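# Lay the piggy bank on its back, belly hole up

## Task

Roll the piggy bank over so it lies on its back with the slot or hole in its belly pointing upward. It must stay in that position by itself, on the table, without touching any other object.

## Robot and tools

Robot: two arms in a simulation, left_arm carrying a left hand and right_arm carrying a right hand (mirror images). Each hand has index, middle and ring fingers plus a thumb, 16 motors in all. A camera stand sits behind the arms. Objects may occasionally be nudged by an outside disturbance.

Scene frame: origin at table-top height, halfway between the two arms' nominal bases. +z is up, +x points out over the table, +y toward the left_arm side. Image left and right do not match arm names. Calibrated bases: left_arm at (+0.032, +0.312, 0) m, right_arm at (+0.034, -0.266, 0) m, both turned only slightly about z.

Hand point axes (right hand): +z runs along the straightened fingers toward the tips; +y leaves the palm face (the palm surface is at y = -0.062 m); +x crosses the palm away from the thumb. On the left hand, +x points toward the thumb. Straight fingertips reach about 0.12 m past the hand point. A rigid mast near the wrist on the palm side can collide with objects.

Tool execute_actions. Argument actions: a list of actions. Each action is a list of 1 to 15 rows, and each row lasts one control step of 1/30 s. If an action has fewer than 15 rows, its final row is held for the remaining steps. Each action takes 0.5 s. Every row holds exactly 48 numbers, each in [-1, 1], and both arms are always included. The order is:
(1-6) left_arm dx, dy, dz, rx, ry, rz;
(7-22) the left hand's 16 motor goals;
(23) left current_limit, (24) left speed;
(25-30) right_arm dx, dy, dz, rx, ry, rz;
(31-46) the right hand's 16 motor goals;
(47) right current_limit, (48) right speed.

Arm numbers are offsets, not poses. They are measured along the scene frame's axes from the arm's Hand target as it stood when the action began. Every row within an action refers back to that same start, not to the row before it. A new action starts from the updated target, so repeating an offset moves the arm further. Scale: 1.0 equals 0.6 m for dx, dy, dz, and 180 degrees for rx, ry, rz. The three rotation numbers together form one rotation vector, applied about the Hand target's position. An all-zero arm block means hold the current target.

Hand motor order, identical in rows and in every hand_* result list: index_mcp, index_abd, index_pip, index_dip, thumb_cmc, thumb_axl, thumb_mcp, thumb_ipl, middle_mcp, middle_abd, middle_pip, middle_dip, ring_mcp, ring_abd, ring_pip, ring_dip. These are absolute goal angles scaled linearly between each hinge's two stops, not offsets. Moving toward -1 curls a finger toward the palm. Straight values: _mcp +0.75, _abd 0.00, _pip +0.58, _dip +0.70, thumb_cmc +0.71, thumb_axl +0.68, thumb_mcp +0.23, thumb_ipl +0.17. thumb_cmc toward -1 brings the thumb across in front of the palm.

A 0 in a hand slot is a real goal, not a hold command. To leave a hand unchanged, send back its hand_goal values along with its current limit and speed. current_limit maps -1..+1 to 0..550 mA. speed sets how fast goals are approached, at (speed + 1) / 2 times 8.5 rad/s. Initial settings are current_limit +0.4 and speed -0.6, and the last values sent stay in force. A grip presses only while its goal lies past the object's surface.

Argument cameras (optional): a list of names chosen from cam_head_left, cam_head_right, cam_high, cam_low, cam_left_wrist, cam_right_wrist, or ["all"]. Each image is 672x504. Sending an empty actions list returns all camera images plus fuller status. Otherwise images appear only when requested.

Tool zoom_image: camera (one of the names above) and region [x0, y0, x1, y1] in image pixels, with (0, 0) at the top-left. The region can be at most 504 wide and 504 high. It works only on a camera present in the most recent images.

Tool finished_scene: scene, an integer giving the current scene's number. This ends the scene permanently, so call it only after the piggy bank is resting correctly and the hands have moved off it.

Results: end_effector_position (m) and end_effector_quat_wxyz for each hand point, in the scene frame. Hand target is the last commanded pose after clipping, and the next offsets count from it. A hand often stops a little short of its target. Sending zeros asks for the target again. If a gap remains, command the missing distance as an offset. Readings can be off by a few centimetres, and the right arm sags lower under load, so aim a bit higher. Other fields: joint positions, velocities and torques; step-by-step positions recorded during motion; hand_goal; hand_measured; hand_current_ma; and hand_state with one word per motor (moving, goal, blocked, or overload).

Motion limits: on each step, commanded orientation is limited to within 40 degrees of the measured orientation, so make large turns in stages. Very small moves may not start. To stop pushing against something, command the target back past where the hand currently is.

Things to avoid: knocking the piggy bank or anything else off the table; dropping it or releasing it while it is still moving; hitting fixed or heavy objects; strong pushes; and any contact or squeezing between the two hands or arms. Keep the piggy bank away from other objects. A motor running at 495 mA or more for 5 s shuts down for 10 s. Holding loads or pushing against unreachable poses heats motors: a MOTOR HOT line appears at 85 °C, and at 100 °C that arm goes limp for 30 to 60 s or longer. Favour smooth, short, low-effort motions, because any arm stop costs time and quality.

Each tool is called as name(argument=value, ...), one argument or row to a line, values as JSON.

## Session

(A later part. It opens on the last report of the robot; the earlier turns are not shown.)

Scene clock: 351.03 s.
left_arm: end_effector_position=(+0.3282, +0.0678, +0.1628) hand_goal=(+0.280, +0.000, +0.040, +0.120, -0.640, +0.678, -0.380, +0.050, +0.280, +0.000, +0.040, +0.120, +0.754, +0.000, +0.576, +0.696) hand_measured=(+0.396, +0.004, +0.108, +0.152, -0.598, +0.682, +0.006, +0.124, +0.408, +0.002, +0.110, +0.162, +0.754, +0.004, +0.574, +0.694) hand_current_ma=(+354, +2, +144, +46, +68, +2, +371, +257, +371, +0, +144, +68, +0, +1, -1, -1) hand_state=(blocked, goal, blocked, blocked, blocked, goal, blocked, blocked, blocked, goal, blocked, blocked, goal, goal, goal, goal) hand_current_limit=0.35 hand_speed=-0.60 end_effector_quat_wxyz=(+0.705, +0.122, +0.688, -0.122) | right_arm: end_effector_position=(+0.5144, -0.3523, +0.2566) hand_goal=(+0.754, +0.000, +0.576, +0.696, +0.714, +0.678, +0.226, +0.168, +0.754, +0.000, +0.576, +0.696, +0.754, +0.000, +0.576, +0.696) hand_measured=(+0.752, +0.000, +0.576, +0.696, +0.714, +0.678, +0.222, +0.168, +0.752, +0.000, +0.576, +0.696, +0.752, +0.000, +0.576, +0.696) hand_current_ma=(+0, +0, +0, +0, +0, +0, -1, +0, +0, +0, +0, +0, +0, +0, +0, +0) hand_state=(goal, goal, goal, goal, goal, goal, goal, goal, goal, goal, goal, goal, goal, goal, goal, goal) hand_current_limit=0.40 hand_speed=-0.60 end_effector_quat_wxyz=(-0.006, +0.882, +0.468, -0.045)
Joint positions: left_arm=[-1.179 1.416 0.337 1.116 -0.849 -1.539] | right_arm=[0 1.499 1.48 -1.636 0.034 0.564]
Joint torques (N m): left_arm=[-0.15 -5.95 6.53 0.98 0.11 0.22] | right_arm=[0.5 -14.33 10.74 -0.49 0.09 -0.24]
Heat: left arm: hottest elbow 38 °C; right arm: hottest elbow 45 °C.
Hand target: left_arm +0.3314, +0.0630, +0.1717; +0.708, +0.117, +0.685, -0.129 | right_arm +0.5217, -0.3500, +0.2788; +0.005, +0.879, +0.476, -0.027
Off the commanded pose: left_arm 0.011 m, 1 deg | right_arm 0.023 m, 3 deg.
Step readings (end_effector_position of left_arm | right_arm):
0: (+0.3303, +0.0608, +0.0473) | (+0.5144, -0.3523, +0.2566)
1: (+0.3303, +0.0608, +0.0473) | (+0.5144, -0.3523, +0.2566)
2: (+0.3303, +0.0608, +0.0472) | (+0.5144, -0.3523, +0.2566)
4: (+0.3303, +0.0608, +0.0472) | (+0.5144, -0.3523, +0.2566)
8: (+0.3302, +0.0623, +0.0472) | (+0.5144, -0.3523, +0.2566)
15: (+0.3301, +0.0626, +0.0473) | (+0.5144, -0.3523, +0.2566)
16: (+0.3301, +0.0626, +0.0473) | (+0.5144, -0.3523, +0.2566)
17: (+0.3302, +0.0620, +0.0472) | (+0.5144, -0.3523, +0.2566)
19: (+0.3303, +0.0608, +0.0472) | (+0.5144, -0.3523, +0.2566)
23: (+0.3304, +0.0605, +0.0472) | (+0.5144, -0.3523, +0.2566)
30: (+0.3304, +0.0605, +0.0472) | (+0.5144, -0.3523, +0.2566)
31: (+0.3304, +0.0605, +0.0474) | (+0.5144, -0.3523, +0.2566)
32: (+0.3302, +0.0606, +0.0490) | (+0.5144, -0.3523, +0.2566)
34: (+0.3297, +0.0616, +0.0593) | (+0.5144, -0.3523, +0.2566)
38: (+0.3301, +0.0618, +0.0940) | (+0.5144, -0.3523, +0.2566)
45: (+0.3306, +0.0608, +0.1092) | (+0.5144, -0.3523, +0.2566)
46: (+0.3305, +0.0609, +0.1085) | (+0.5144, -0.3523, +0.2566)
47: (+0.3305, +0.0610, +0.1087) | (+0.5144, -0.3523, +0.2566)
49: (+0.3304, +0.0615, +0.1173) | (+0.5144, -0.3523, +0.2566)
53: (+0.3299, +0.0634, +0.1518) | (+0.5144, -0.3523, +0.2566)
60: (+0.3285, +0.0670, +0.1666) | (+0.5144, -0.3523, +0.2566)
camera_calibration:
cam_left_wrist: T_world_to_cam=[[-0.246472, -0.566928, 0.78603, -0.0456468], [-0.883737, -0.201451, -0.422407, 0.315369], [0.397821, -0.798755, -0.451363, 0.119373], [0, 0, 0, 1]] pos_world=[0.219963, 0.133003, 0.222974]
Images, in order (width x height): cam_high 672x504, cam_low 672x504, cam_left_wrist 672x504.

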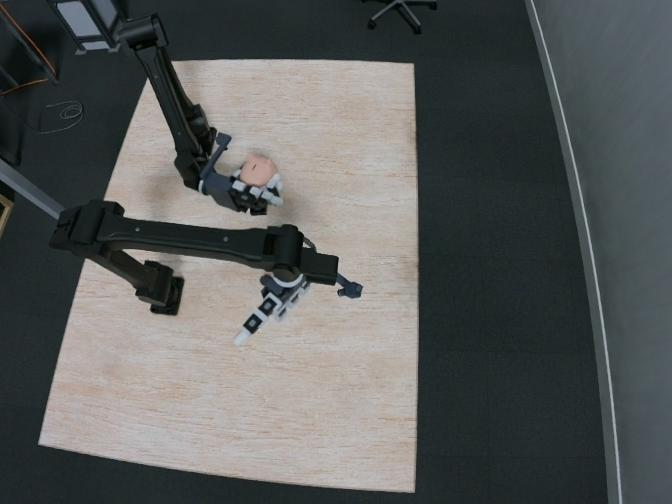

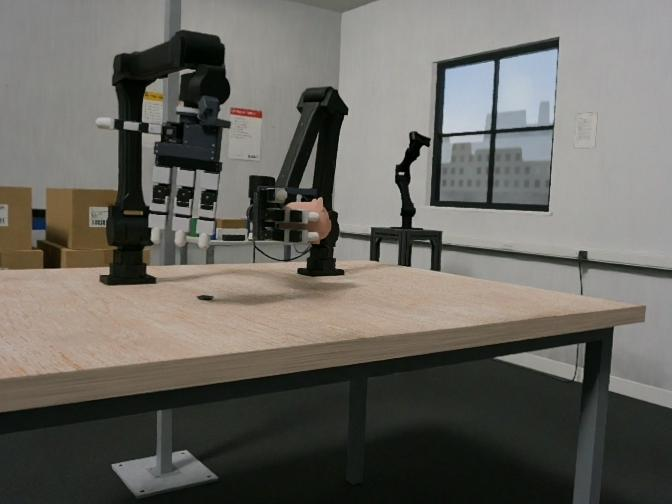

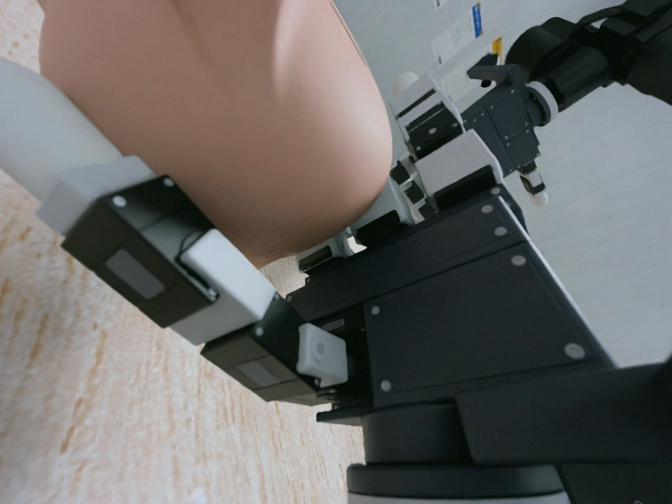

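execute_actions(
  actions=[
    [[0,0.02,0.12,0,0,0,0.28,0,0.04,0.12,-0.64,0.678,-0.38,0.05,0.28,0,0.04,0.12,0.754,0,0.576,0.696,0.35,-0.6,0,0,0,0,0,0,0.754,0,0.576,0.696,0.714,0.678,0.226,0.168,0.754,0,0.576,0.696,0.754,0,0.576,0.696,0.4,-0.6]],
    [[0,0.02,0.03,0.141,-0.0513,0.0051,0.28,0,0.04,0.12,-0.64,0.678,-0.38,0.05,0.28,0,0.04,0.12,0.754,0,0.576,0.696,0.35,-0.6,0,0,0,0,0,0,0.754,0,0.576,0.696,0.714,0.678,0.226,0.168,0.754,0,0.576,0.696,0.754,0,0.576,0.696,0.4,-0.6]],
    [[0,0.02,0,0.141,-0.0513,0.0051,0.28,0,0.04,0.12,-0.64,0.678,-0.38,0.05,0.28,0,0.04,0.12,0.754,0,0.576,0.696,0.35,-0.6,0,0,0,0,0,0,0.754,0,0.576,0.696,0.714,0.678,0.226,0.168,0.754,0,0.576,0.696,0.754,0,0.576,0.696,0.4,-0.6]],
    [[0,0.02,0,0.141,-0.0513,0.0051,0.28,0,0.04,0.12,-0.64,0.678,-0.38,0.05,0.28,0,0.04,0.12,0.754,0,0.576,0.696,0.35,-0.6,0,0,0,0,0,0,0.754,0,0.576,0.696,0.714,0.678,0.226,0.168,0.754,0,0.576,0.696,0.754,0,0.576,0.696,0.4,-0.6]],
  ],
  cameras=["cam_low", "cam_left_wrist"],
)

Scene clock: 367.47 s.
left_arm: end_effector_position=(+0.3304, +0.1087, +0.2573) hand_goal=(+0.280, +0.000, +0.040, +0.120, -0.640, +0.678, -0.380, +0.050, +0.280, +0.000, +0.040, +0.120, +0.754, +0.000, +0.576, +0.696) hand_measured=(+0.394, +0.004, +0.108, +0.152, -0.598, +0.682, +0.008, +0.124, +0.406, +0.000, +0.110, +0.162, +0.764, +0.004, +0.576, +0.694) hand_current_ma=(+347, +2, +144, +46, +68, +2, +371, +250, +371, +0, +144, +68, +7, +1, +0, -1) hand_state=(blocked, goal, blocked, blocked, blocked, goal, blocked, blocked, blocked, goal, blocked, blocked, goal, goal, goal, goal) hand_current_limit=0.35 hand_speed=-0.60 end_effector_quat_wxyz=(+0.612, +0.544, +0.458, +0.347) | right_arm: end_effector_position=(+0.5144, -0.3523, +0.2566) hand_goal=(+0.754, +0.000, +0.576, +0.696, +0.714, +0.678, +0.226, +0.168, +0.754, +0.000, +0.576, +0.696, +0.754, +0.000, +0.576, +0.696) hand_measured=(+0.752, +0.000, +0.576, +0.696, +0.714, +0.678, +0.222, +0.168, +0.752, +0.000, +0.576, +0.696, +0.752, +0.000, +0.576, +0.696) hand_current_ma=(+0, +0, +0, +0, +0, +0, -1, +0, +0, +0, +0, +0, +0, +0, +0, +0) hand_state=(goal, goal, goal, goal, goal, goal, goal, goal, goal, goal, goal, goal, goal, goal, goal, goal) hand_current_limit=0.40 hand_speed=-0.60 end_effector_quat_wxyz=(-0.006, +0.882, +0.468, -0.045)
Joint positions: left_arm=[-0.952 1.187 0.165 1.009 -0.616 -0.193] | right_arm=[0 1.499 1.48 -1.636 0.034 0.564]
Joint torques (N m): left_arm=[0.73 -1.32 5.9 3.02 0.09 0.25] | right_arm=[0.38 -14.21 10.73 -0.49 0.1 -0.23]
Heat: left arm: hottest elbow 39 °C; right arm: hottest elbow 45 °C.
Hand target: left_arm +0.3313, +0.1111, +0.2617; +0.621, +0.534, +0.445, +0.362 | right_arm +0.5217, -0.3500, +0.2788; +0.005, +0.879, +0.476, -0.027
Off the commanded pose: left_arm 0.005 m, 3 deg | right_arm 0.023 m, 3 deg.
Step readings (end_effector_position of left_arm | right_arm):
0: (+0.3282, +0.0678, +0.1628) | (+0.5144, -0.3523, +0.2566)
1: (+0.3281, +0.0679, +0.1630) | (+0.5144, -0.3523, +0.2566)
2: (+0.3280, +0.0681, +0.1637) | (+0.5144, -0.3523, +0.2566)
4: (+0.3277, +0.0702, +0.1737) | (+0.5144, -0.3523, +0.2566)
8: (+0.3256, +0.0804, +0.2116) | (+0.5144, -0.3523, +0.2566)
15: (+0.3252, +0.0845, +0.2302) | (+0.5144, -0.3523, +0.2566)
16: (+0.3252, +0.0843, +0.2288) | (+0.5144, -0.3523, +0.2566)
17: (+0.3253, +0.0847, +0.2284) | (+0.5144, -0.3523, +0.2566)
19: (+0.3255, +0.0857, +0.2313) | (+0.5144, -0.3523, +0.2566)
23: (+0.3260, +0.0867, +0.2408) | (+0.5144, -0.3523, +0.2566)
30: (+0.3281, +0.0864, +0.2526) | (+0.5144, -0.3523, +0.2566)
31: (+0.3282, +0.0860, +0.2538) | (+0.5144, -0.3523, +0.2566)
32: (+0.3285, +0.0854, +0.2554) | (+0.5144, -0.3523, +0.2566)
34: (+0.3287, +0.0869, +0.2574) | (+0.5144, -0.3523, +0.2566)
38: (+0.3291, +0.0953, +0.2526) | (+0.5144, -0.3523, +0.2566)
45: (+0.3301, +0.1009, +0.2525) | (+0.5144, -0.3523, +0.2566)
46: (+0.3302, +0.1008, +0.2533) | (+0.5144, -0.3523, +0.2566)
47: (+0.3304, +0.1006, +0.2545) | (+0.5144, -0.3523, +0.2566)
49: (+0.3316, +0.1013, +0.2536) | (+0.5144, -0.3523, +0.2566)
53: (+0.3313, +0.1090, +0.2452) | (+0.5144, -0.3523, +0.2566)
60: (+0.3317, +0.1147, +0.2543) | (+0.5144, -0.3523, +0.2566)
camera_calibration:
cam_left_wrist: T_world_to_cam=[[-0.331528, -0.824446, -0.458669, 0.280285], [-0.624695, 0.556151, -0.548135, 0.229926], [0.706997, 0.104806, -0.699407, 0.057292], [0, 0, 0, 1]] pos_world=[0.19605, 0.097202, 0.294659]
Images, in order (width x height): cam_low 672x504, cam_left_wrist 672x504.

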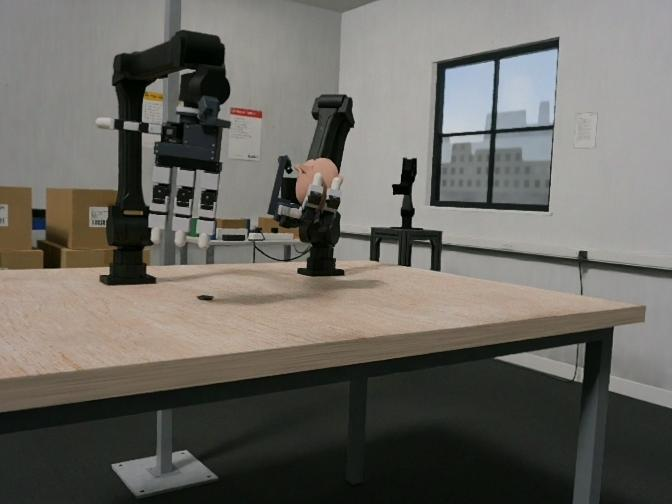

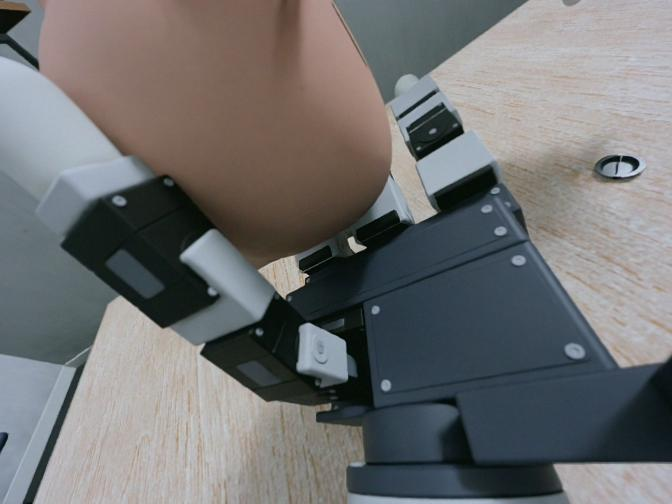

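execute_actions(
  actions=[
    [[0.03,0,0.03,0.141,-0.0513,0.0051,0.28,0,0.04,0.12,-0.64,0.678,-0.38,0.05,0.28,0,0.04,0.12,0.754,0,0.576,0.696,0.35,-0.6,0,0,0,0,0,0,0.754,0,0.576,0.696,0.714,0.678,0.226,0.168,0.754,0,0.576,0.696,0.754,0,0.576,0.696,0.4,-0.6]],
    [[0.03,0,0,0.141,-0.0513,0.0051,0.28,0,0.04,0.12,-0.64,0.678,-0.38,0.05,0.28,0,0.04,0.12,0.754,0,0.576,0.696,0.35,-0.6,0,0,0,0,0,0,0.754,0,0.576,0.696,0.714,0.678,0.226,0.168,0.754,0,0.576,0.696,0.754,0,0.576,0.696,0.4,-0.6]],
    [[0.0,0,0,0.141,-0.0513,0.0051,0.28,0,0.04,0.12,-0.64,0.678,-0.38,0.05,0.28,0,0.04,0.12,0.754,0,0.576,0.696,0.35,-0.6,0,0,0,0,0,0,0.754,0,0.576,0.696,0.714,0.678,0.226,0.168,0.754,0,0.576,0.696,0.754,0,0.576,0.696,0.4,-0.6]],
  ],
  cameras=["cam_low", "cam_left_wrist", "cam_high", "cam_head_left"],
)

zoom_image(
  camera="cam_low",
  region=[220, 120, 380, 240],
)

Scene clock: 378.20 s.
left_arm: end_effector_position=(+0.3564, +0.1126, +0.2527) hand_goal=(+0.280, +0.000, +0.040, +0.120, -0.640, +0.678, -0.380, +0.050, +0.280, +0.000, +0.040, +0.120, +0.754, +0.000, +0.576, +0.696) hand_measured=(+0.386, +0.000, +0.108, +0.150, -0.628, +0.678, +0.014, +0.124, +0.406, -0.008, +0.110, +0.162, +0.764, -0.002, +0.576, +0.694) hand_current_ma=(+307, +0, +144, +42, +10, +0, +371, +250, +371, -4, +144, +68, +8, +0, +0, -1) hand_state=(blocked, goal, blocked, blocked, goal, goal, blocked, blocked, blocked, goal, blocked, blocked, goal, goal, goal, goal) hand_current_limit=0.35 hand_speed=-0.60 end_effector_quat_wxyz=(+0.240, +0.709, -0.007, +0.663) | right_arm: end_effector_position=(+0.5144, -0.3523, +0.2566) hand_goal=(+0.754, +0.000, +0.576, +0.696, +0.714, +0.678, +0.226, +0.168, +0.754, +0.000, +0.576, +0.696, +0.754, +0.000, +0.576, +0.696) hand_measured=(+0.752, +0.000, +0.576, +0.696, +0.714, +0.678, +0.222, +0.168, +0.752, +0.000, +0.576, +0.696, +0.752, +0.000, +0.576, +0.696) hand_current_ma=(+0, +0, +0, +0, +0, +0, -1, +0, +0, +0, +0, +0, +0, +0, +0, +0) hand_state=(goal, goal, goal, goal, goal, goal, goal, goal, goal, goal, goal, goal, goal, goal, goal, goal) hand_current_limit=0.40 hand_speed=-0.60 end_effector_quat_wxyz=(-0.006, +0.882, +0.468, -0.045)
Joint positions: left_arm=[-0.343 0.964 0.157 0.8 -0.004 1.232] | right_arm=[0 1.499 1.48 -1.636 0.034 0.564]
Joint torques (N m): left_arm=[0.44 -3.02 11.06 1.44 0.05 -0.11] | right_arm=[0.38 -14.15 10.71 -0.43 0.08 -0.25]
Heat: left arm: hottest elbow 39 °C; right arm: hottest elbow 45 °C.
Hand target: left_arm +0.3674, +0.1110, +0.2797; +0.237, +0.695, -0.009, +0.679 | right_arm +0.5217, -0.3500, +0.2788; +0.005, +0.879, +0.476, -0.027
Off the commanded pose: left_arm 0.029 m, 2 deg | right_arm 0.023 m, 3 deg.
Step readings (end_effector_position of left_arm | right_arm):
0: (+0.3304, +0.1087, +0.2573) | (+0.5144, -0.3523, +0.2566)
1: (+0.3305, +0.1087, +0.2575) | (+0.5144, -0.3523, +0.2566)
2: (+0.3312, +0.1074, +0.2583) | (+0.5144, -0.3523, +0.2566)
4: (+0.3360, +0.1048, +0.2612) | (+0.5144, -0.3523, +0.2566)
8: (+0.3486, +0.1135, +0.2677) | (+0.5144, -0.3523, +0.2566)
15: (+0.3522, +0.1116, +0.2701) | (+0.5144, -0.3523, +0.2566)
16: (+0.3519, +0.1102, +0.2699) | (+0.5144, -0.3523, +0.2566)
17: (+0.3528, +0.1098, +0.2701) | (+0.5144, -0.3523, +0.2566)
19: (+0.3547, +0.1063, +0.2702) | (+0.5144, -0.3523, +0.2566)
23: (+0.3645, +0.1167, +0.2704) | (+0.5144, -0.3523, +0.2566)
30: (+0.3655, +0.1158, +0.2696) | (+0.5144, -0.3523, +0.2566)
31: (+0.3648, +0.1145, +0.2692) | (+0.5144, -0.3523, +0.2566)
32: (+0.3642, +0.1131, +0.2684) | (+0.5144, -0.3523, +0.2566)
34: (+0.3625, +0.1112, +0.2674) | (+0.5144, -0.3523, +0.2566)
38: (+0.3631, +0.1176, +0.2681) | (+0.5144, -0.3523, +0.2566)
45: (+0.3596, +0.1170, +0.2610) | (+0.5144, -0.3523, +0.2566)
camera_calibration:
cam_left_wrist: T_world_to_cam=[[0.0874634, 0.30632, -0.947902, 0.137004], [-0.514147, 0.828895, 0.220422, -0.0227977], [0.853231, 0.468082, 0.229992, -0.292594], [0, 0, 0, 1]] pos_world=[0.225946, 0.113887, 0.202186]
Images, in order (width x height): cam_head_left 672x504, cam_high 672x504, cam_low 672x504, cam_left_wrist 672x504.

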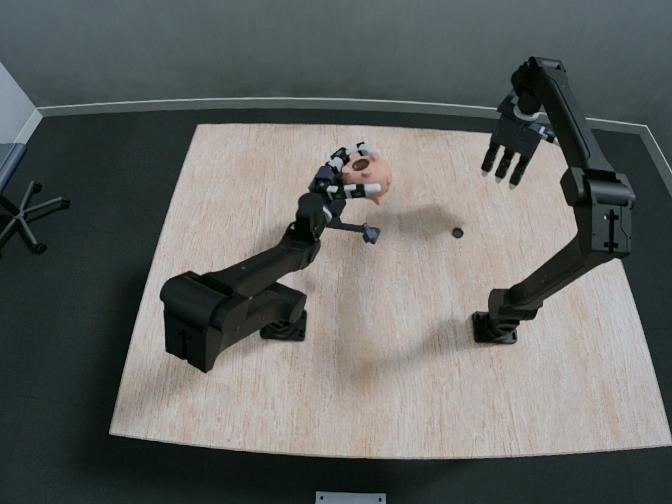

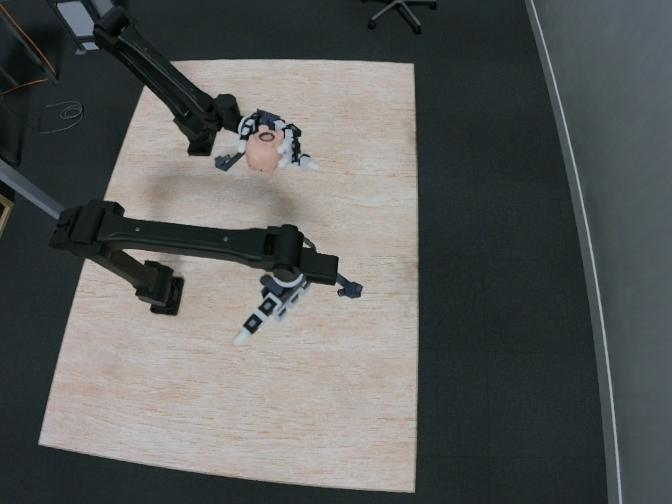

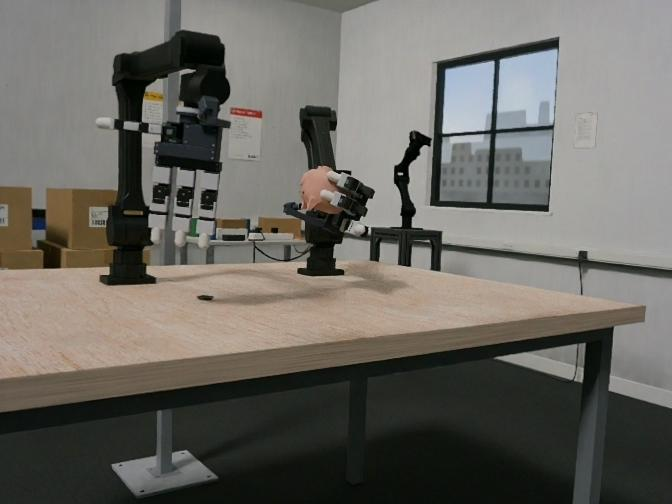

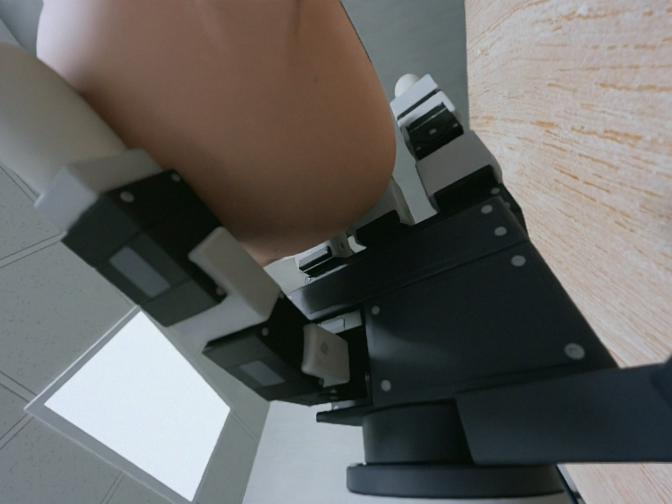

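Scaled by 3.150 from the camera's 672x504 image, which has a finer 960x720 frame.

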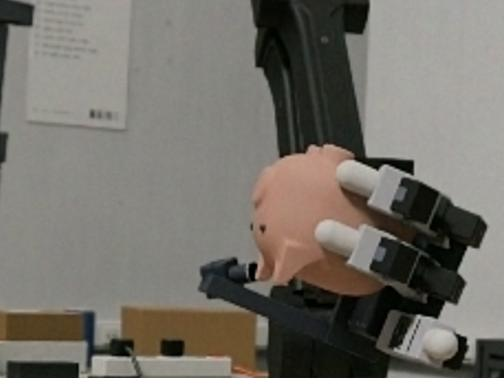

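zoom_image(
  camera="cam_high",
  region=[210, 90, 340, 190],
)

zoom_image(
  camera="cam_head_left",
  region=[300, 120, 420, 250],
)

Scaled by 3.877 from the camera's 672x504 image, which has a finer 960x720 frame.

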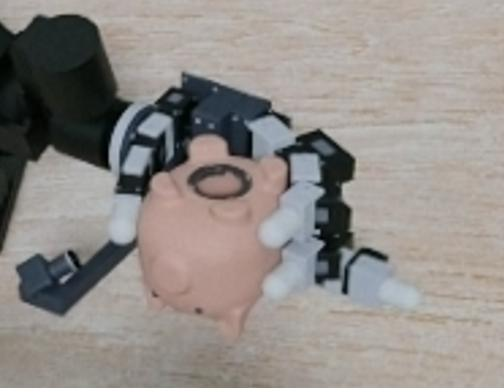

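Scaled by 3.877 from the camera's 672x504 image, which has a finer 960x720 frame.

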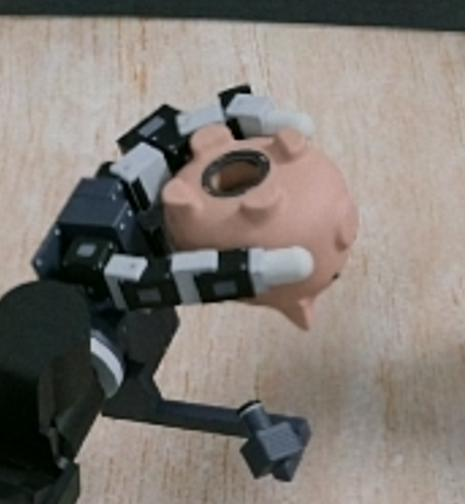

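execute_actions(
  actions=[
    [[0.03,0,0,0.118,0.016,0,0.28,0,0.04,0.12,-0.64,0.678,-0.38,0.05,0.28,0,0.04,0.12,0.754,0,0.576,0.696,0.35,-0.6,0,0,0,0,0,0,0.754,0,0.576,0.696,0.714,0.678,0.226,0.168,0.754,0,0.576,0.696,0.754,0,0.576,0.696,0.4,-0.6]],
    [[0.0,0,-0.11,0,0,0,0.28,0,0.04,0.12,-0.64,0.678,-0.38,0.05,0.28,0,0.04,0.12,0.754,0,0.576,0.696,0.35,-0.6,0,0,0,0,0,0,0.754,0,0.576,0.696,0.714,0.678,0.226,0.168,0.754,0,0.576,0.696,0.754,0,0.576,0.696,0.4,-0.6]],
    [[0.0,0,-0.09,0,0,0,0.28,0,0.04,0.12,-0.64,0.678,-0.38,0.05,0.28,0,0.04,0.12,0.754,0,0.576,0.696,0.35,-0.6,0,0,0,0,0,0,0.754,0,0.576,0.696,0.714,0.678,0.226,0.168,0.754,0,0.576,0.696,0.754,0,0.576,0.696,0.4,-0.6]],
  ],
  cameras=["cam_low", "cam_high", "cam_head_left"],
)

zoom_image(
  camera="cam_low",
  region=[220, 180, 400, 315],
)

zoom_image(
  camera="cam_high",
  region=[210, 90, 370, 210],
)

Scene clock: 412.40 s.
left_arm: end_effector_position=(+0.3846, +0.1163, +0.1520) hand_goal=(+0.280, +0.000, +0.040, +0.120, -0.640, +0.678, -0.380, +0.050, +0.280, +0.000, +0.040, +0.120, +0.754, +0.000, +0.576, +0.696) hand_measured=(+0.384, +0.000, +0.108, +0.150, -0.634, +0.678, +0.016, +0.124, +0.406, -0.008, +0.110, +0.162, +0.756, -0.002, +0.576, +0.694) hand_current_ma=(+295, +0, +144, +42, +3, +0, +371, +250, +371, -5, +144, +68, +1, -1, +0, -1) hand_state=(blocked, goal, blocked, blocked, goal, goal, blocked, blocked, blocked, goal, blocked, blocked, goal, goal, goal, goal) hand_current_limit=0.35 hand_speed=-0.60 end_effector_quat_wxyz=(+0.098, +0.758, -0.123, +0.634) | right_arm: end_effector_position=(+0.5144, -0.3523, +0.2566) hand_goal=(+0.754, +0.000, +0.576, +0.696, +0.714, +0.678, +0.226, +0.168, +0.754, +0.000, +0.576, +0.696, +0.754, +0.000, +0.576, +0.696) hand_measured=(+0.752, +0.000, +0.576, +0.696, +0.714, +0.678, +0.222, +0.168, +0.752, +0.000, +0.576, +0.696, +0.752, +0.000, +0.576, +0.696) hand_current_ma=(+0, +0, +0, +0, +0, +0, -1, +0, +0, +0, +0, +0, +0, +0, +0, +0) hand_state=(goal, goal, goal, goal, goal, goal, goal, goal, goal, goal, goal, goal, goal, goal, goal, goal) hand_current_limit=0.40 hand_speed=-0.60 end_effector_quat_wxyz=(-0.006, +0.882, +0.468, -0.045)
Joint positions: left_arm=[-0.259 1.255 0.175 0.902 0.038 1.585] | right_arm=[0 1.499 1.48 -1.636 0.034 0.564]
Joint torques (N m): left_arm=[-1.79 -2.55 6.39 3.33 0.12 -0.18] | right_arm=[0.44 -14.21 10.7 -0.44 0.08 -0.23]
Heat: left arm: hottest elbow 46 °C; right arm: hottest elbow 45 °C.
Hand target: left_arm +0.3853, +0.1110, +0.1597; +0.105, +0.744, -0.128, +0.648 | right_arm +0.5217, -0.3500, +0.2788; +0.005, +0.879, +0.476, -0.027
Off the commanded pose: left_arm 0.010 m, 2 deg | right_arm 0.023 m, 3 deg.
Step readings (end_effector_position of left_arm | right_arm):
0: (+0.3564, +0.1126, +0.2527) | (+0.5144, -0.3523, +0.2566)
1: (+0.3566, +0.1125, +0.2527) | (+0.5144, -0.3523, +0.2566)
2: (+0.3573, +0.1114, +0.2507) | (+0.5144, -0.3523, +0.2566)
4: (+0.3598, +0.1105, +0.2479) | (+0.5144, -0.3523, +0.2566)
8: (+0.3697, +0.1182, +0.2562) | (+0.5144, -0.3523, +0.2566)
15: (+0.3759, +0.1172, +0.2606) | (+0.5144, -0.3523, +0.2566)
16: (+0.3765, +0.1173, +0.2585) | (+0.5144, -0.3523, +0.2566)
17: (+0.3772, +0.1175, +0.2564) | (+0.5144, -0.3523, +0.2566)
19: (+0.3799, +0.1172, +0.2507) | (+0.5144, -0.3523, +0.2566)
23: (+0.3837, +0.1168, +0.2221) | (+0.5144, -0.3523, +0.2566)
30: (+0.3837, +0.1162, +0.1989) | (+0.5144, -0.3523, +0.2566)
31: (+0.3840, +0.1161, +0.2004) | (+0.5144, -0.3523, +0.2566)
32: (+0.3844, +0.1163, +0.2020) | (+0.5144, -0.3523, +0.2566)
34: (+0.3856, +0.1162, +0.1995) | (+0.5144, -0.3523, +0.2566)
38: (+0.3839, +0.1166, +0.1659) | (+0.5144, -0.3523, +0.2566)
45: (+0.3832, +0.1167, +0.1453) | (+0.5144, -0.3523, +0.2566)
Images, in order (width x height): cam_head_left 672x504, cam_high 672x504, cam_low 672x504.

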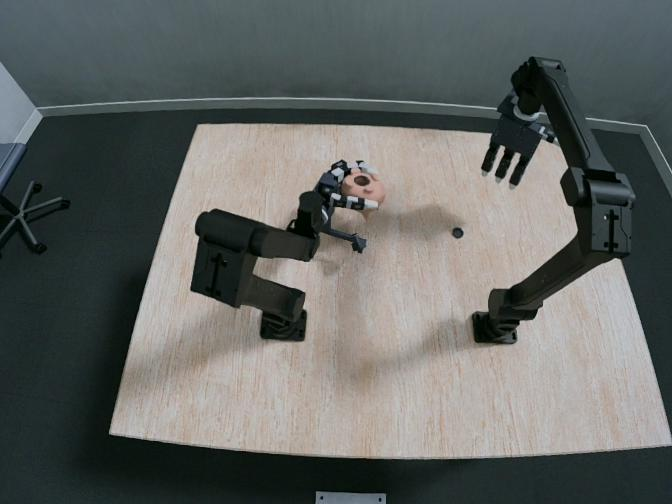

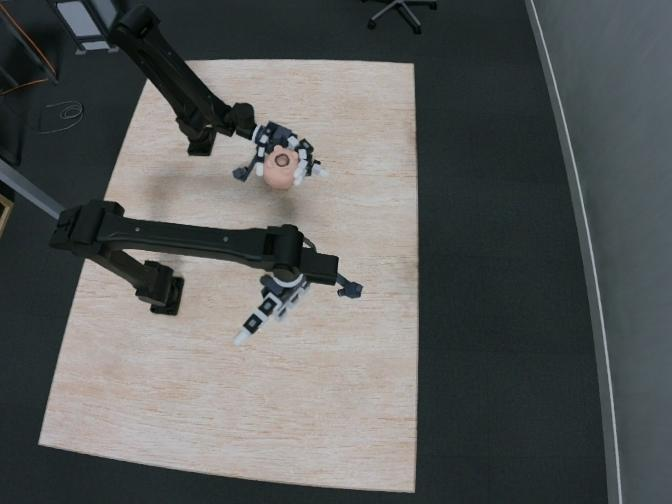

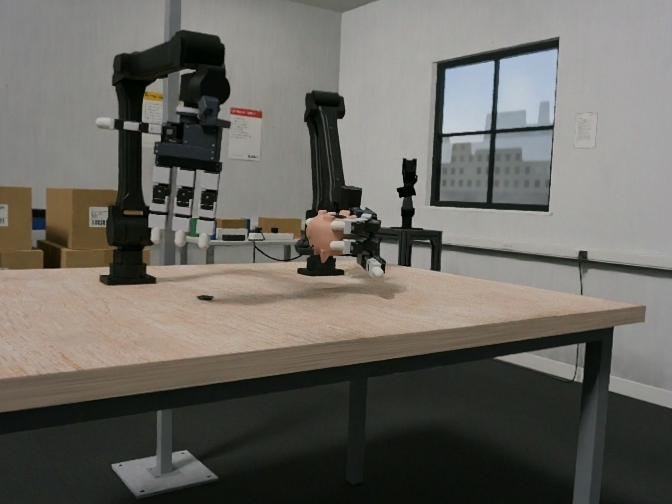

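Scaled by 2.800 from the camera's 672x504 image, which has a finer 960x720 frame.

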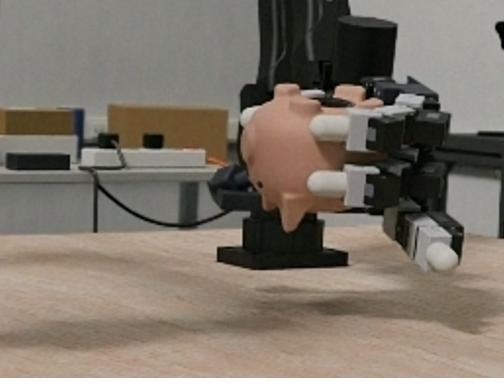

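Scaled by 3.150 from the camera's 672x504 image, which has a finer 960x720 frame.

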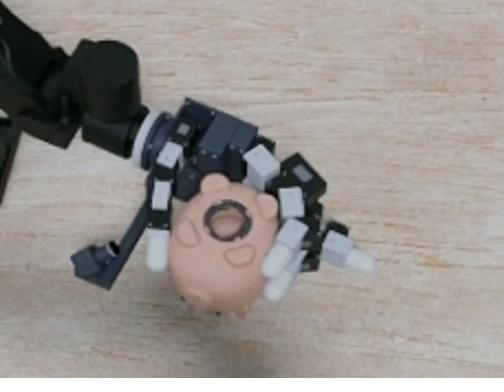

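execute_actions(
  actions=[
    [[0.0,0,-0.03,0,0,0,0.28,0,0.04,0.12,-0.64,0.678,-0.38,0.05,0.28,0,0.04,0.12,0.754,0.27,0.576,0.696,0.35,-0.6,0,0,0,0,0,0,0.754,0,0.576,0.696,0.714,0.678,0.226,0.168,0.754,0,0.576,0.696,0.754,0,0.576,0.696,0.4,-0.6]],
    [[0.0,0,-0.035,0,0,0,0.28,0,0.04,0.12,-0.64,0.678,-0.38,0.05,0.28,0,0.04,0.12,0.754,0.27,0.576,0.696,0.35,-0.6,0,0,0,0,0,0,0.754,0,0.576,0.696,0.714,0.678,0.226,0.168,0.754,0,0.576,0.696,0.754,0,0.576,0.696,0.4,-0.6]],
  ],
  cameras=["cam_low", "cam_high"],
)

zoom_image(
  camera="cam_low",
  region=[240, 180, 400, 300],
)

Scene clock: 425.60 s.
left_arm: end_effector_position=(+0.3872, +0.1155, +0.1160) hand_goal=(+0.280, +0.000, +0.040, +0.120, -0.640, +0.678, -0.380, +0.050, +0.280, +0.000, +0.040, +0.120, +0.754, +0.270, +0.576, +0.696) hand_measured=(+0.384, +0.000, +0.108, +0.150, -0.634, +0.678, +0.016, +0.124, +0.406, -0.008, +0.110, +0.162, +0.756, +0.258, +0.576, +0.694) hand_current_ma=(+295, +0, +144, +42, +3, +0, +371, +250, +371, -5, +144, +68, +1, -9, +0, -1) hand_state=(blocked, goal, blocked, blocked, goal, goal, blocked, blocked, blocked, goal, blocked, blocked, goal, goal, goal, goal) hand_current_limit=0.35 hand_speed=-0.60 end_effector_quat_wxyz=(+0.099, +0.754, -0.123, +0.637) | right_arm: end_effector_position=(+0.5144, -0.3523, +0.2566) hand_goal=(+0.754, +0.000, +0.576, +0.696, +0.714, +0.678, +0.226, +0.168, +0.754, +0.000, +0.576, +0.696, +0.754, +0.000, +0.576, +0.696) hand_measured=(+0.752, +0.000, +0.576, +0.696, +0.714, +0.678, +0.222, +0.168, +0.752, +0.000, +0.576, +0.696, +0.752, +0.000, +0.576, +0.696) hand_current_ma=(+0, +0, +0, +0, +0, +0, -1, +0, +0, +0, +0, +0, +0, +0, +0, +0) hand_state=(goal, goal, goal, goal, goal, goal, goal, goal, goal, goal, goal, goal, goal, goal, goal, goal) hand_current_limit=0.40 hand_speed=-0.60 end_effector_quat_wxyz=(-0.006, +0.882, +0.468, -0.045)
Joint positions: left_arm=[-0.259 1.541 0.162 1.21 0.038 1.585] | right_arm=[0 1.499 1.48 -1.636 0.034 0.564]
Joint torques (N m): left_arm=[-1.26 -3.37 3.81 3.29 0.12 -0.23] | right_arm=[0.5 -14.15 10.67 -0.39 0.09 -0.24]
Heat: left arm: hottest elbow 44 °C; right arm: hottest elbow 45 °C.
Hand target: left_arm +0.3854, +0.1110, +0.1208; +0.105, +0.744, -0.128, +0.648 | right_arm +0.5217, -0.3500, +0.2788; +0.005, +0.879, +0.476, -0.027
Off the commanded pose: left_arm 0.007 m, 2 deg | right_arm 0.023 m, 3 deg.
Step readings (end_effector_position of left_arm | right_arm):
0: (+0.3846, +0.1163, +0.1520) | (+0.5144, -0.3523, +0.2566)
1: (+0.3846, +0.1163, +0.1522) | (+0.5144, -0.3523, +0.2566)
2: (+0.3848, +0.1162, +0.1526) | (+0.5144, -0.3523, +0.2566)
4: (+0.3861, +0.1159, +0.1514) | (+0.5144, -0.3523, +0.2566)
8: (+0.3877, +0.1154, +0.1384) | (+0.5144, -0.3523, +0.2566)
15: (+0.3869, +0.1156, +0.1350) | (+0.5144, -0.3523, +0.2566)
16: (+0.3870, +0.1156, +0.1355) | (+0.5144, -0.3523, +0.2566)
17: (+0.3872, +0.1156, +0.1368) | (+0.5144, -0.3523, +0.2566)
19: (+0.3881, +0.1153, +0.1356) | (+0.5144, -0.3523, +0.2566)
23: (+0.3883, +0.1152, +0.1188) | (+0.5144, -0.3523, +0.2566)
30: (+0.3870, +0.1156, +0.1136) | (+0.5144, -0.3523, +0.2566)
Images, in order (width x height): cam_high 672x504, cam_low 672x504.

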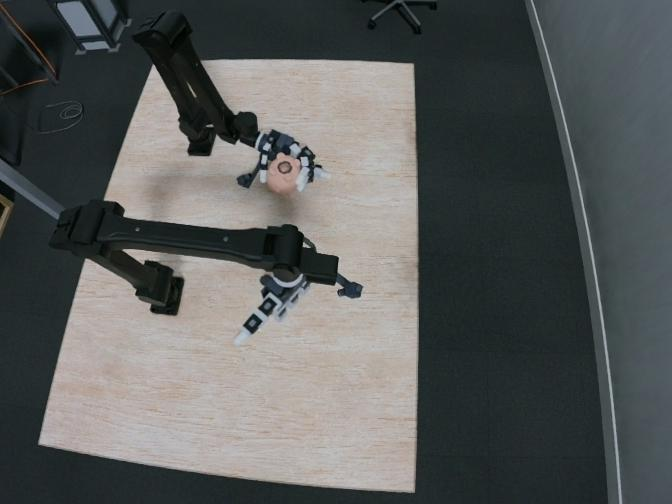

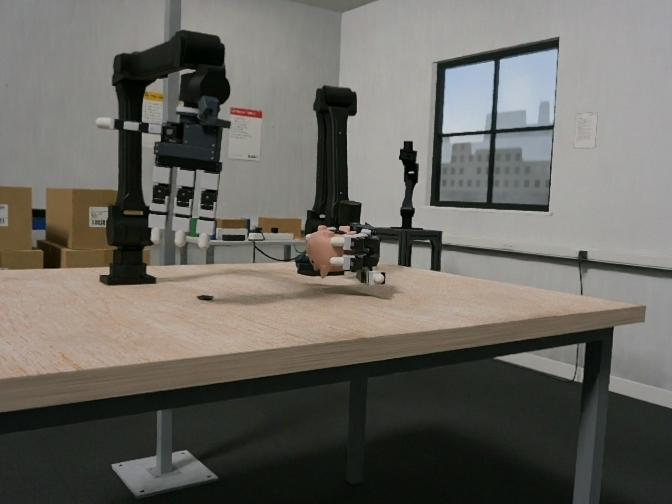

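Scaled by 3.150 from the camera's 672x504 image, which has a finer 960x720 frame.

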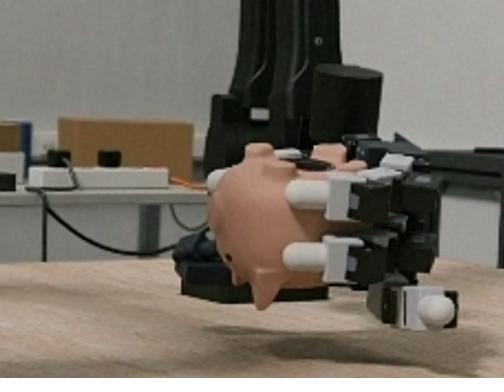

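execute_actions(
  actions=[
    [[0.0,0,-0.022,0,0,0,0.28,0,0.04,0.12,-0.64,0.678,-0.38,0.05,0.28,0,0.04,0.12,0.754,0.27,0.576,0.696,0.35,-0.6,0,0,0,0,0,0,0.754,0,0.576,0.696,0.714,0.678,0.226,0.168,0.754,0,0.576,0.696,0.754,0,0.576,0.696,0.4,-0.6]],
  ],
  cameras=["cam_low", "cam_high"],
)

zoom_image(
  camera="cam_low",
  region=[240, 180, 400, 300],
)

zoom_image(
  camera="cam_high",
  region=[220, 110, 350, 210],
)

Scene clock: 433.10 s.
left_arm: end_effector_position=(+0.3872, +0.1156, +0.1030) hand_goal=(+0.280, +0.000, +0.040, +0.120, -0.640, +0.678, -0.380, +0.050, +0.280, +0.000, +0.040, +0.120, +0.754, +0.270, +0.576, +0.696) hand_measured=(+0.384, +0.000, +0.108, +0.150, -0.634, +0.678, +0.016, +0.124, +0.406, -0.008, +0.110, +0.162, +0.756, +0.258, +0.576, +0.694) hand_current_ma=(+295, +0, +144, +42, +3, +0, +371, +250, +371, -5, +144, +68, +1, -9, +0, -1) hand_state=(blocked, goal, blocked, blocked, goal, goal, blocked, blocked, blocked, goal, blocked, blocked, goal, goal, goal, goal) hand_current_limit=0.35 hand_speed=-0.60 end_effector_quat_wxyz=(+0.099, +0.754, -0.123, +0.638) | right_arm: end_effector_position=(+0.5144, -0.3523, +0.2566) hand_goal=(+0.754, +0.000, +0.576, +0.696, +0.714, +0.678, +0.226, +0.168, +0.754, +0.000, +0.576, +0.696, +0.754, +0.000, +0.576, +0.696) hand_measured=(+0.752, +0.000, +0.576, +0.696, +0.714, +0.678, +0.222, +0.168, +0.752, +0.000, +0.576, +0.696, +0.752, +0.000, +0.576, +0.696) hand_current_ma=(+0, +0, +0, +0, +0, +0, -1, +0, +0, +0, +0, +0, +0, +0, +0, +0) hand_state=(goal, goal, goal, goal, goal, goal, goal, goal, goal, goal, goal, goal, goal, goal, goal, goal) hand_current_limit=0.40 hand_speed=-0.60 end_effector_quat_wxyz=(-0.006, +0.882, +0.468, -0.045)
Joint positions: left_arm=[-0.259 1.643 0.162 1.313 0.038 1.585] | right_arm=[0 1.499 1.48 -1.636 0.034 0.564]
Joint torques (N m): left_arm=[-0.85 -3.9 3.03 3.23 0.15 -0.21] | right_arm=[0.38 -14.45 10.67 -0.44 0.1 -0.25]
Heat: left arm: hottest elbow 43 °C; right arm: hottest elbow 45 °C.
Hand target: left_arm +0.3854, +0.1110, +0.1076; +0.105, +0.744, -0.128, +0.648 | right_arm +0.5217, -0.3500, +0.2788; +0.005, +0.879, +0.476, -0.027
Off the commanded pose: left_arm 0.007 m, 2 deg | right_arm 0.023 m, 3 deg.
Step readings (end_effector_position of left_arm | right_arm):
0: (+0.3872, +0.1155, +0.1160) | (+0.5144, -0.3523, +0.2566)
1: (+0.3873, +0.1155, +0.1162) | (+0.5144, -0.3523, +0.2566)
2: (+0.3874, +0.1155, +0.1164) | (+0.5144, -0.3523, +0.2566)
4: (+0.3875, +0.1155, +0.1151) | (+0.5144, -0.3523, +0.2566)
8: (+0.3871, +0.1156, +0.1032) | (+0.5144, -0.3523, +0.2566)
15: (+0.3871, +0.1156, +0.1016) | (+0.5144, -0.3523, +0.2566)
Images, in order (width x height): cam_high 672x504, cam_low 672x504.

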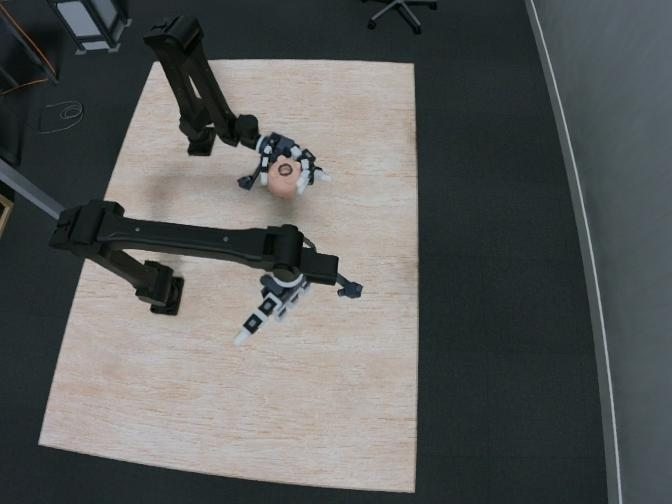

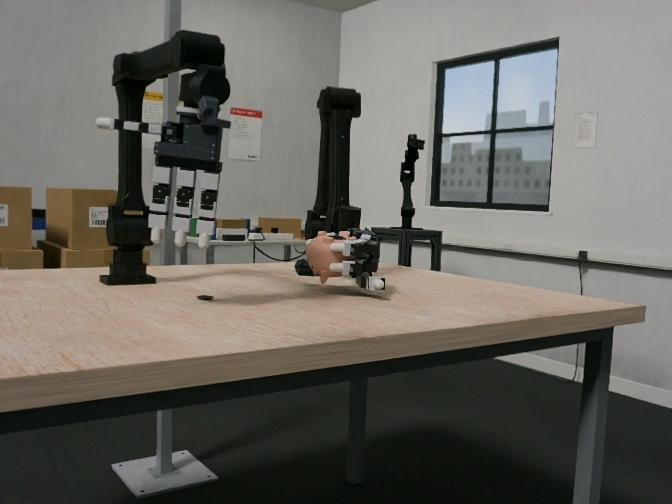

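Scaled by 3.150 from the camera's 672x504 image, which has a finer 960x720 frame.

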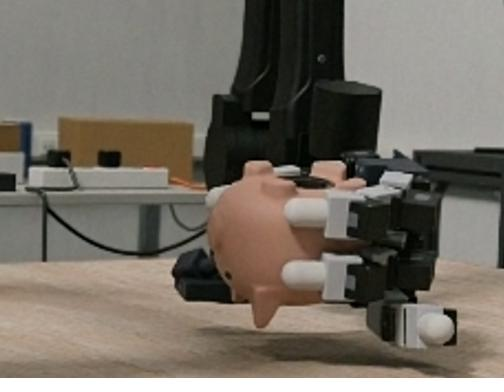

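Scaled by 3.877 from the camera's 672x504 image, which has a finer 960x720 frame.

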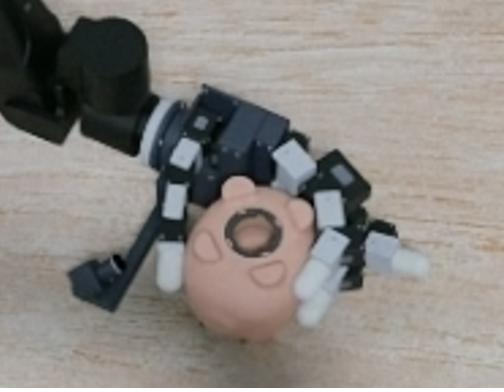

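execute_actions(
  actions=[
    [[0.0,0,-0.014,0,0,0,0.28,0,0.04,0.12,-0.64,0.678,-0.38,0.05,0.28,0,0.04,0.12,0.754,0.27,0.576,0.696,0.35,-0.6,0,0,0,0,0,0,0.754,0,0.576,0.696,0.714,0.678,0.226,0.168,0.754,0,0.576,0.696,0.754,0,0.576,0.696,0.4,-0.6]],
  ],
  cameras=["cam_low", "cam_high"],
)

zoom_image(
  camera="cam_low",
  region=[270, 210, 390, 300],
)

Scene clock: 441.33 s.
left_arm: end_effector_position=(+0.3864, +0.1158, +0.0939) hand_goal=(+0.280, +0.000, +0.040, +0.120, -0.640, +0.678, -0.380, +0.050, +0.280, +0.000, +0.040, +0.120, +0.754, +0.270, +0.576, +0.696) hand_measured=(+0.384, +0.000, +0.108, +0.150, -0.634, +0.678, +0.016, +0.124, +0.406, -0.008, +0.110, +0.162, +0.756, +0.258, +0.576, +0.694) hand_current_ma=(+295, +0, +144, +42, +3, +0, +371, +250, +371, -5, +144, +68, +1, -9, +0, -1) hand_state=(blocked, goal, blocked, blocked, goal, goal, blocked, blocked, blocked, goal, blocked, blocked, goal, goal, goal, goal) hand_current_limit=0.35 hand_speed=-0.60 end_effector_quat_wxyz=(+0.098, +0.755, -0.123, +0.637) | right_arm: end_effector_position=(+0.5144, -0.3523, +0.2566) hand_goal=(+0.754, +0.000, +0.576, +0.696, +0.714, +0.678, +0.226, +0.168, +0.754, +0.000, +0.576, +0.696, +0.754, +0.000, +0.576, +0.696) hand_measured=(+0.752, +0.000, +0.576, +0.696, +0.714, +0.678, +0.222, +0.168, +0.752, +0.000, +0.576, +0.696, +0.752, +0.000, +0.576, +0.696) hand_current_ma=(+0, +0, +0, +0, +0, +0, -1, +0, +0, +0, +0, +0, +0, +0, +0, +0) hand_state=(goal, goal, goal, goal, goal, goal, goal, goal, goal, goal, goal, goal, goal, goal, goal, goal) hand_current_limit=0.40 hand_speed=-0.60 end_effector_quat_wxyz=(-0.006, +0.882, +0.468, -0.045)
Joint positions: left_arm=[-0.259 1.709 0.162 1.376 0.038 1.585] | right_arm=[0 1.499 1.48 -1.636 0.034 0.564]
Joint torques (N m): left_arm=[-1.49 -5.07 2.82 3.33 0.13 -0.21] | right_arm=[0.62 -14.39 10.67 -0.47 0.1 -0.24]
Heat: left arm: hottest elbow 42 °C; right arm: hottest elbow 45 °C.
Hand target: left_arm +0.3854, +0.1110, +0.0992; +0.105, +0.744, -0.128, +0.648 | right_arm +0.5217, -0.3500, +0.2788; +0.005, +0.879, +0.476, -0.027
Off the commanded pose: left_arm 0.007 m, 2 deg | right_arm 0.023 m, 3 deg.
Step readings (end_effector_position of left_arm | right_arm):
0: (+0.3872, +0.1156, +0.1030) | (+0.5144, -0.3523, +0.2566)
1: (+0.3872, +0.1156, +0.1032) | (+0.5144, -0.3523, +0.2566)
2: (+0.3872, +0.1156, +0.1032) | (+0.5144, -0.3523, +0.2566)
4: (+0.3871, +0.1156, +0.1020) | (+0.5144, -0.3523, +0.2566)
8: (+0.3864, +0.1158, +0.0941) | (+0.5144, -0.3523, +0.2566)
15: (+0.3863, +0.1158, +0.0931) | (+0.5144, -0.3523, +0.2566)
Images, in order (width x height): cam_high 672x504, cam_low 672x504.

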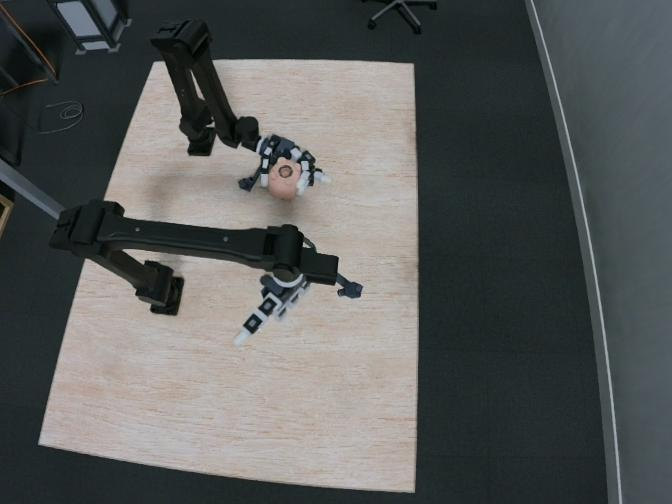

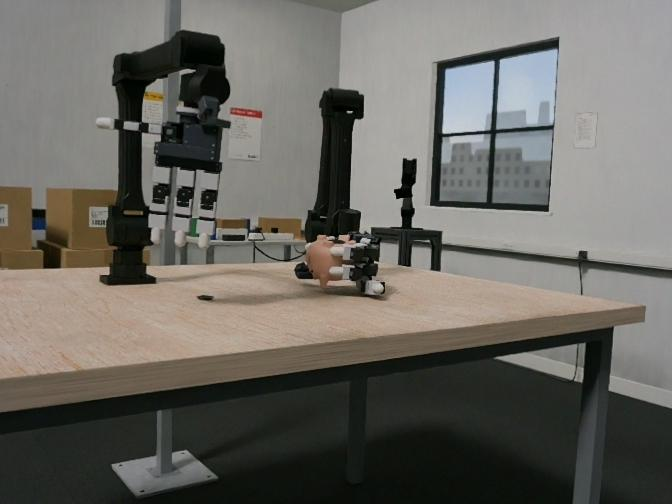

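Scaled by 4.200 from the camera's 672x504 image, which has a finer 960x720 frame.

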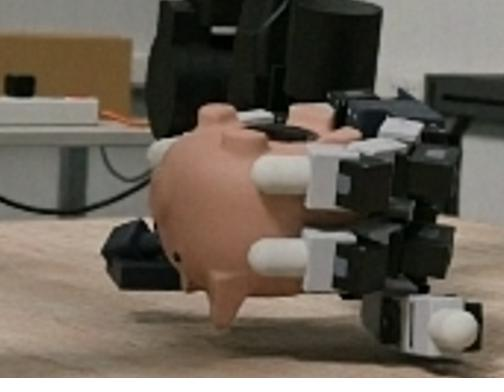

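execute_actions(
  actions=[
    [[0.0,0,-0.011,0,0,0,0.28,0,0.04,0.12,-0.64,0.678,-0.38,0.05,0.28,0,0.04,0.12,0.754,0.27,0.576,0.696,0.35,-0.6,0,0,0,0,0,0,0.754,0,0.576,0.696,0.714,0.678,0.226,0.168,0.754,0,0.576,0.696,0.754,0,0.576,0.696,0.4,-0.6]],
  ],
  cameras=["cam_low"],
)

zoom_image(
  camera="cam_low",
  region=[270, 210, 390, 300],
)

Scene clock: 454.27 s.
left_arm: end_effector_position=(+0.3855, +0.1160, +0.0880) hand_goal=(+0.280, +0.000, +0.040, +0.120, -0.640, +0.678, -0.380, +0.050, +0.280, +0.000, +0.040, +0.120, +0.754, +0.270, +0.576, +0.696) hand_measured=(+0.382, -0.002, +0.108, +0.150, -0.636, +0.678, +0.016, +0.124, +0.406, -0.010, +0.110, +0.162, +0.756, +0.260, +0.576, +0.694) hand_current_ma=(+294, +0, +144, +41, +2, +0, +371, +250, +371, -5, +144, +68, +1, -6, +0, -1) hand_state=(blocked, goal, blocked, blocked, goal, goal, blocked, blocked, blocked, goal, blocked, blocked, goal, goal, goal, goal) hand_current_limit=0.35 hand_speed=-0.60 end_effector_quat_wxyz=(+0.099, +0.754, -0.123, +0.637) | right_arm: end_effector_position=(+0.5144, -0.3523, +0.2566) hand_goal=(+0.754, +0.000, +0.576, +0.696, +0.714, +0.678, +0.226, +0.168, +0.754, +0.000, +0.576, +0.696, +0.754, +0.000, +0.576, +0.696) hand_measured=(+0.752, +0.000, +0.576, +0.696, +0.714, +0.678, +0.222, +0.168, +0.752, +0.000, +0.576, +0.696, +0.752, +0.000, +0.576, +0.696) hand_current_ma=(+0, +0, +0, +0, +0, +0, -1, +0, +0, +0, +0, +0, +0, +0, +0, +0) hand_state=(goal, goal, goal, goal, goal, goal, goal, goal, goal, goal, goal, goal, goal, goal, goal, goal) hand_current_limit=0.40 hand_speed=-0.60 end_effector_quat_wxyz=(-0.006, +0.882, +0.468, -0.045)
Joint positions: left_arm=[-0.259 1.757 0.162 1.426 0.038 1.585] | right_arm=[0 1.499 1.48 -1.636 0.034 0.564]
Joint torques (N m): left_arm=[-0.79 -4.07 2.59 3.23 0.13 -0.21] | right_arm=[0.5 -14.27 10.67 -0.42 0.09 -0.23]
Heat: left arm: hottest elbow 41 °C; right arm: hottest elbow 45 °C.
Hand target: left_arm +0.3854, +0.1110, +0.0926; +0.105, +0.744, -0.128, +0.648 | right_arm +0.5217, -0.3500, +0.2788; +0.005, +0.879, +0.476, -0.027
Off the commanded pose: left_arm 0.007 m, 2 deg | right_arm 0.023 m, 3 deg.
Step readings (end_effector_position of left_arm | right_arm):
0: (+0.3864, +0.1158, +0.0939) | (+0.5144, -0.3523, +0.2566)
1: (+0.3864, +0.1158, +0.0942) | (+0.5144, -0.3523, +0.2566)
2: (+0.3864, +0.1158, +0.0940) | (+0.5144, -0.3523, +0.2566)
4: (+0.3863, +0.1158, +0.0936) | (+0.5144, -0.3523, +0.2566)
8: (+0.3856, +0.1160, +0.0883) | (+0.5144, -0.3523, +0.2566)
15: (+0.3855, +0.1160, +0.0881) | (+0.5144, -0.3523, +0.2566)
Images, in order (width x height): cam_low 672x504.

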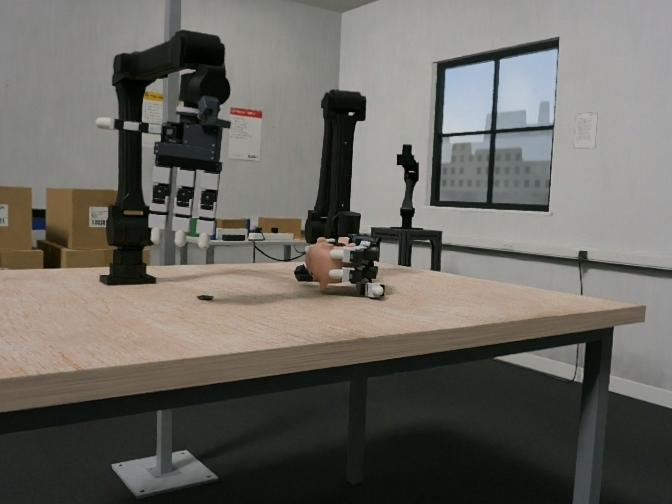

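Scaled by 4.200 from the camera's 672x504 image, which has a finer 960x720 frame.

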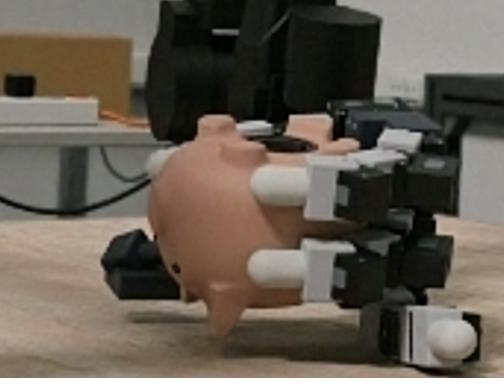

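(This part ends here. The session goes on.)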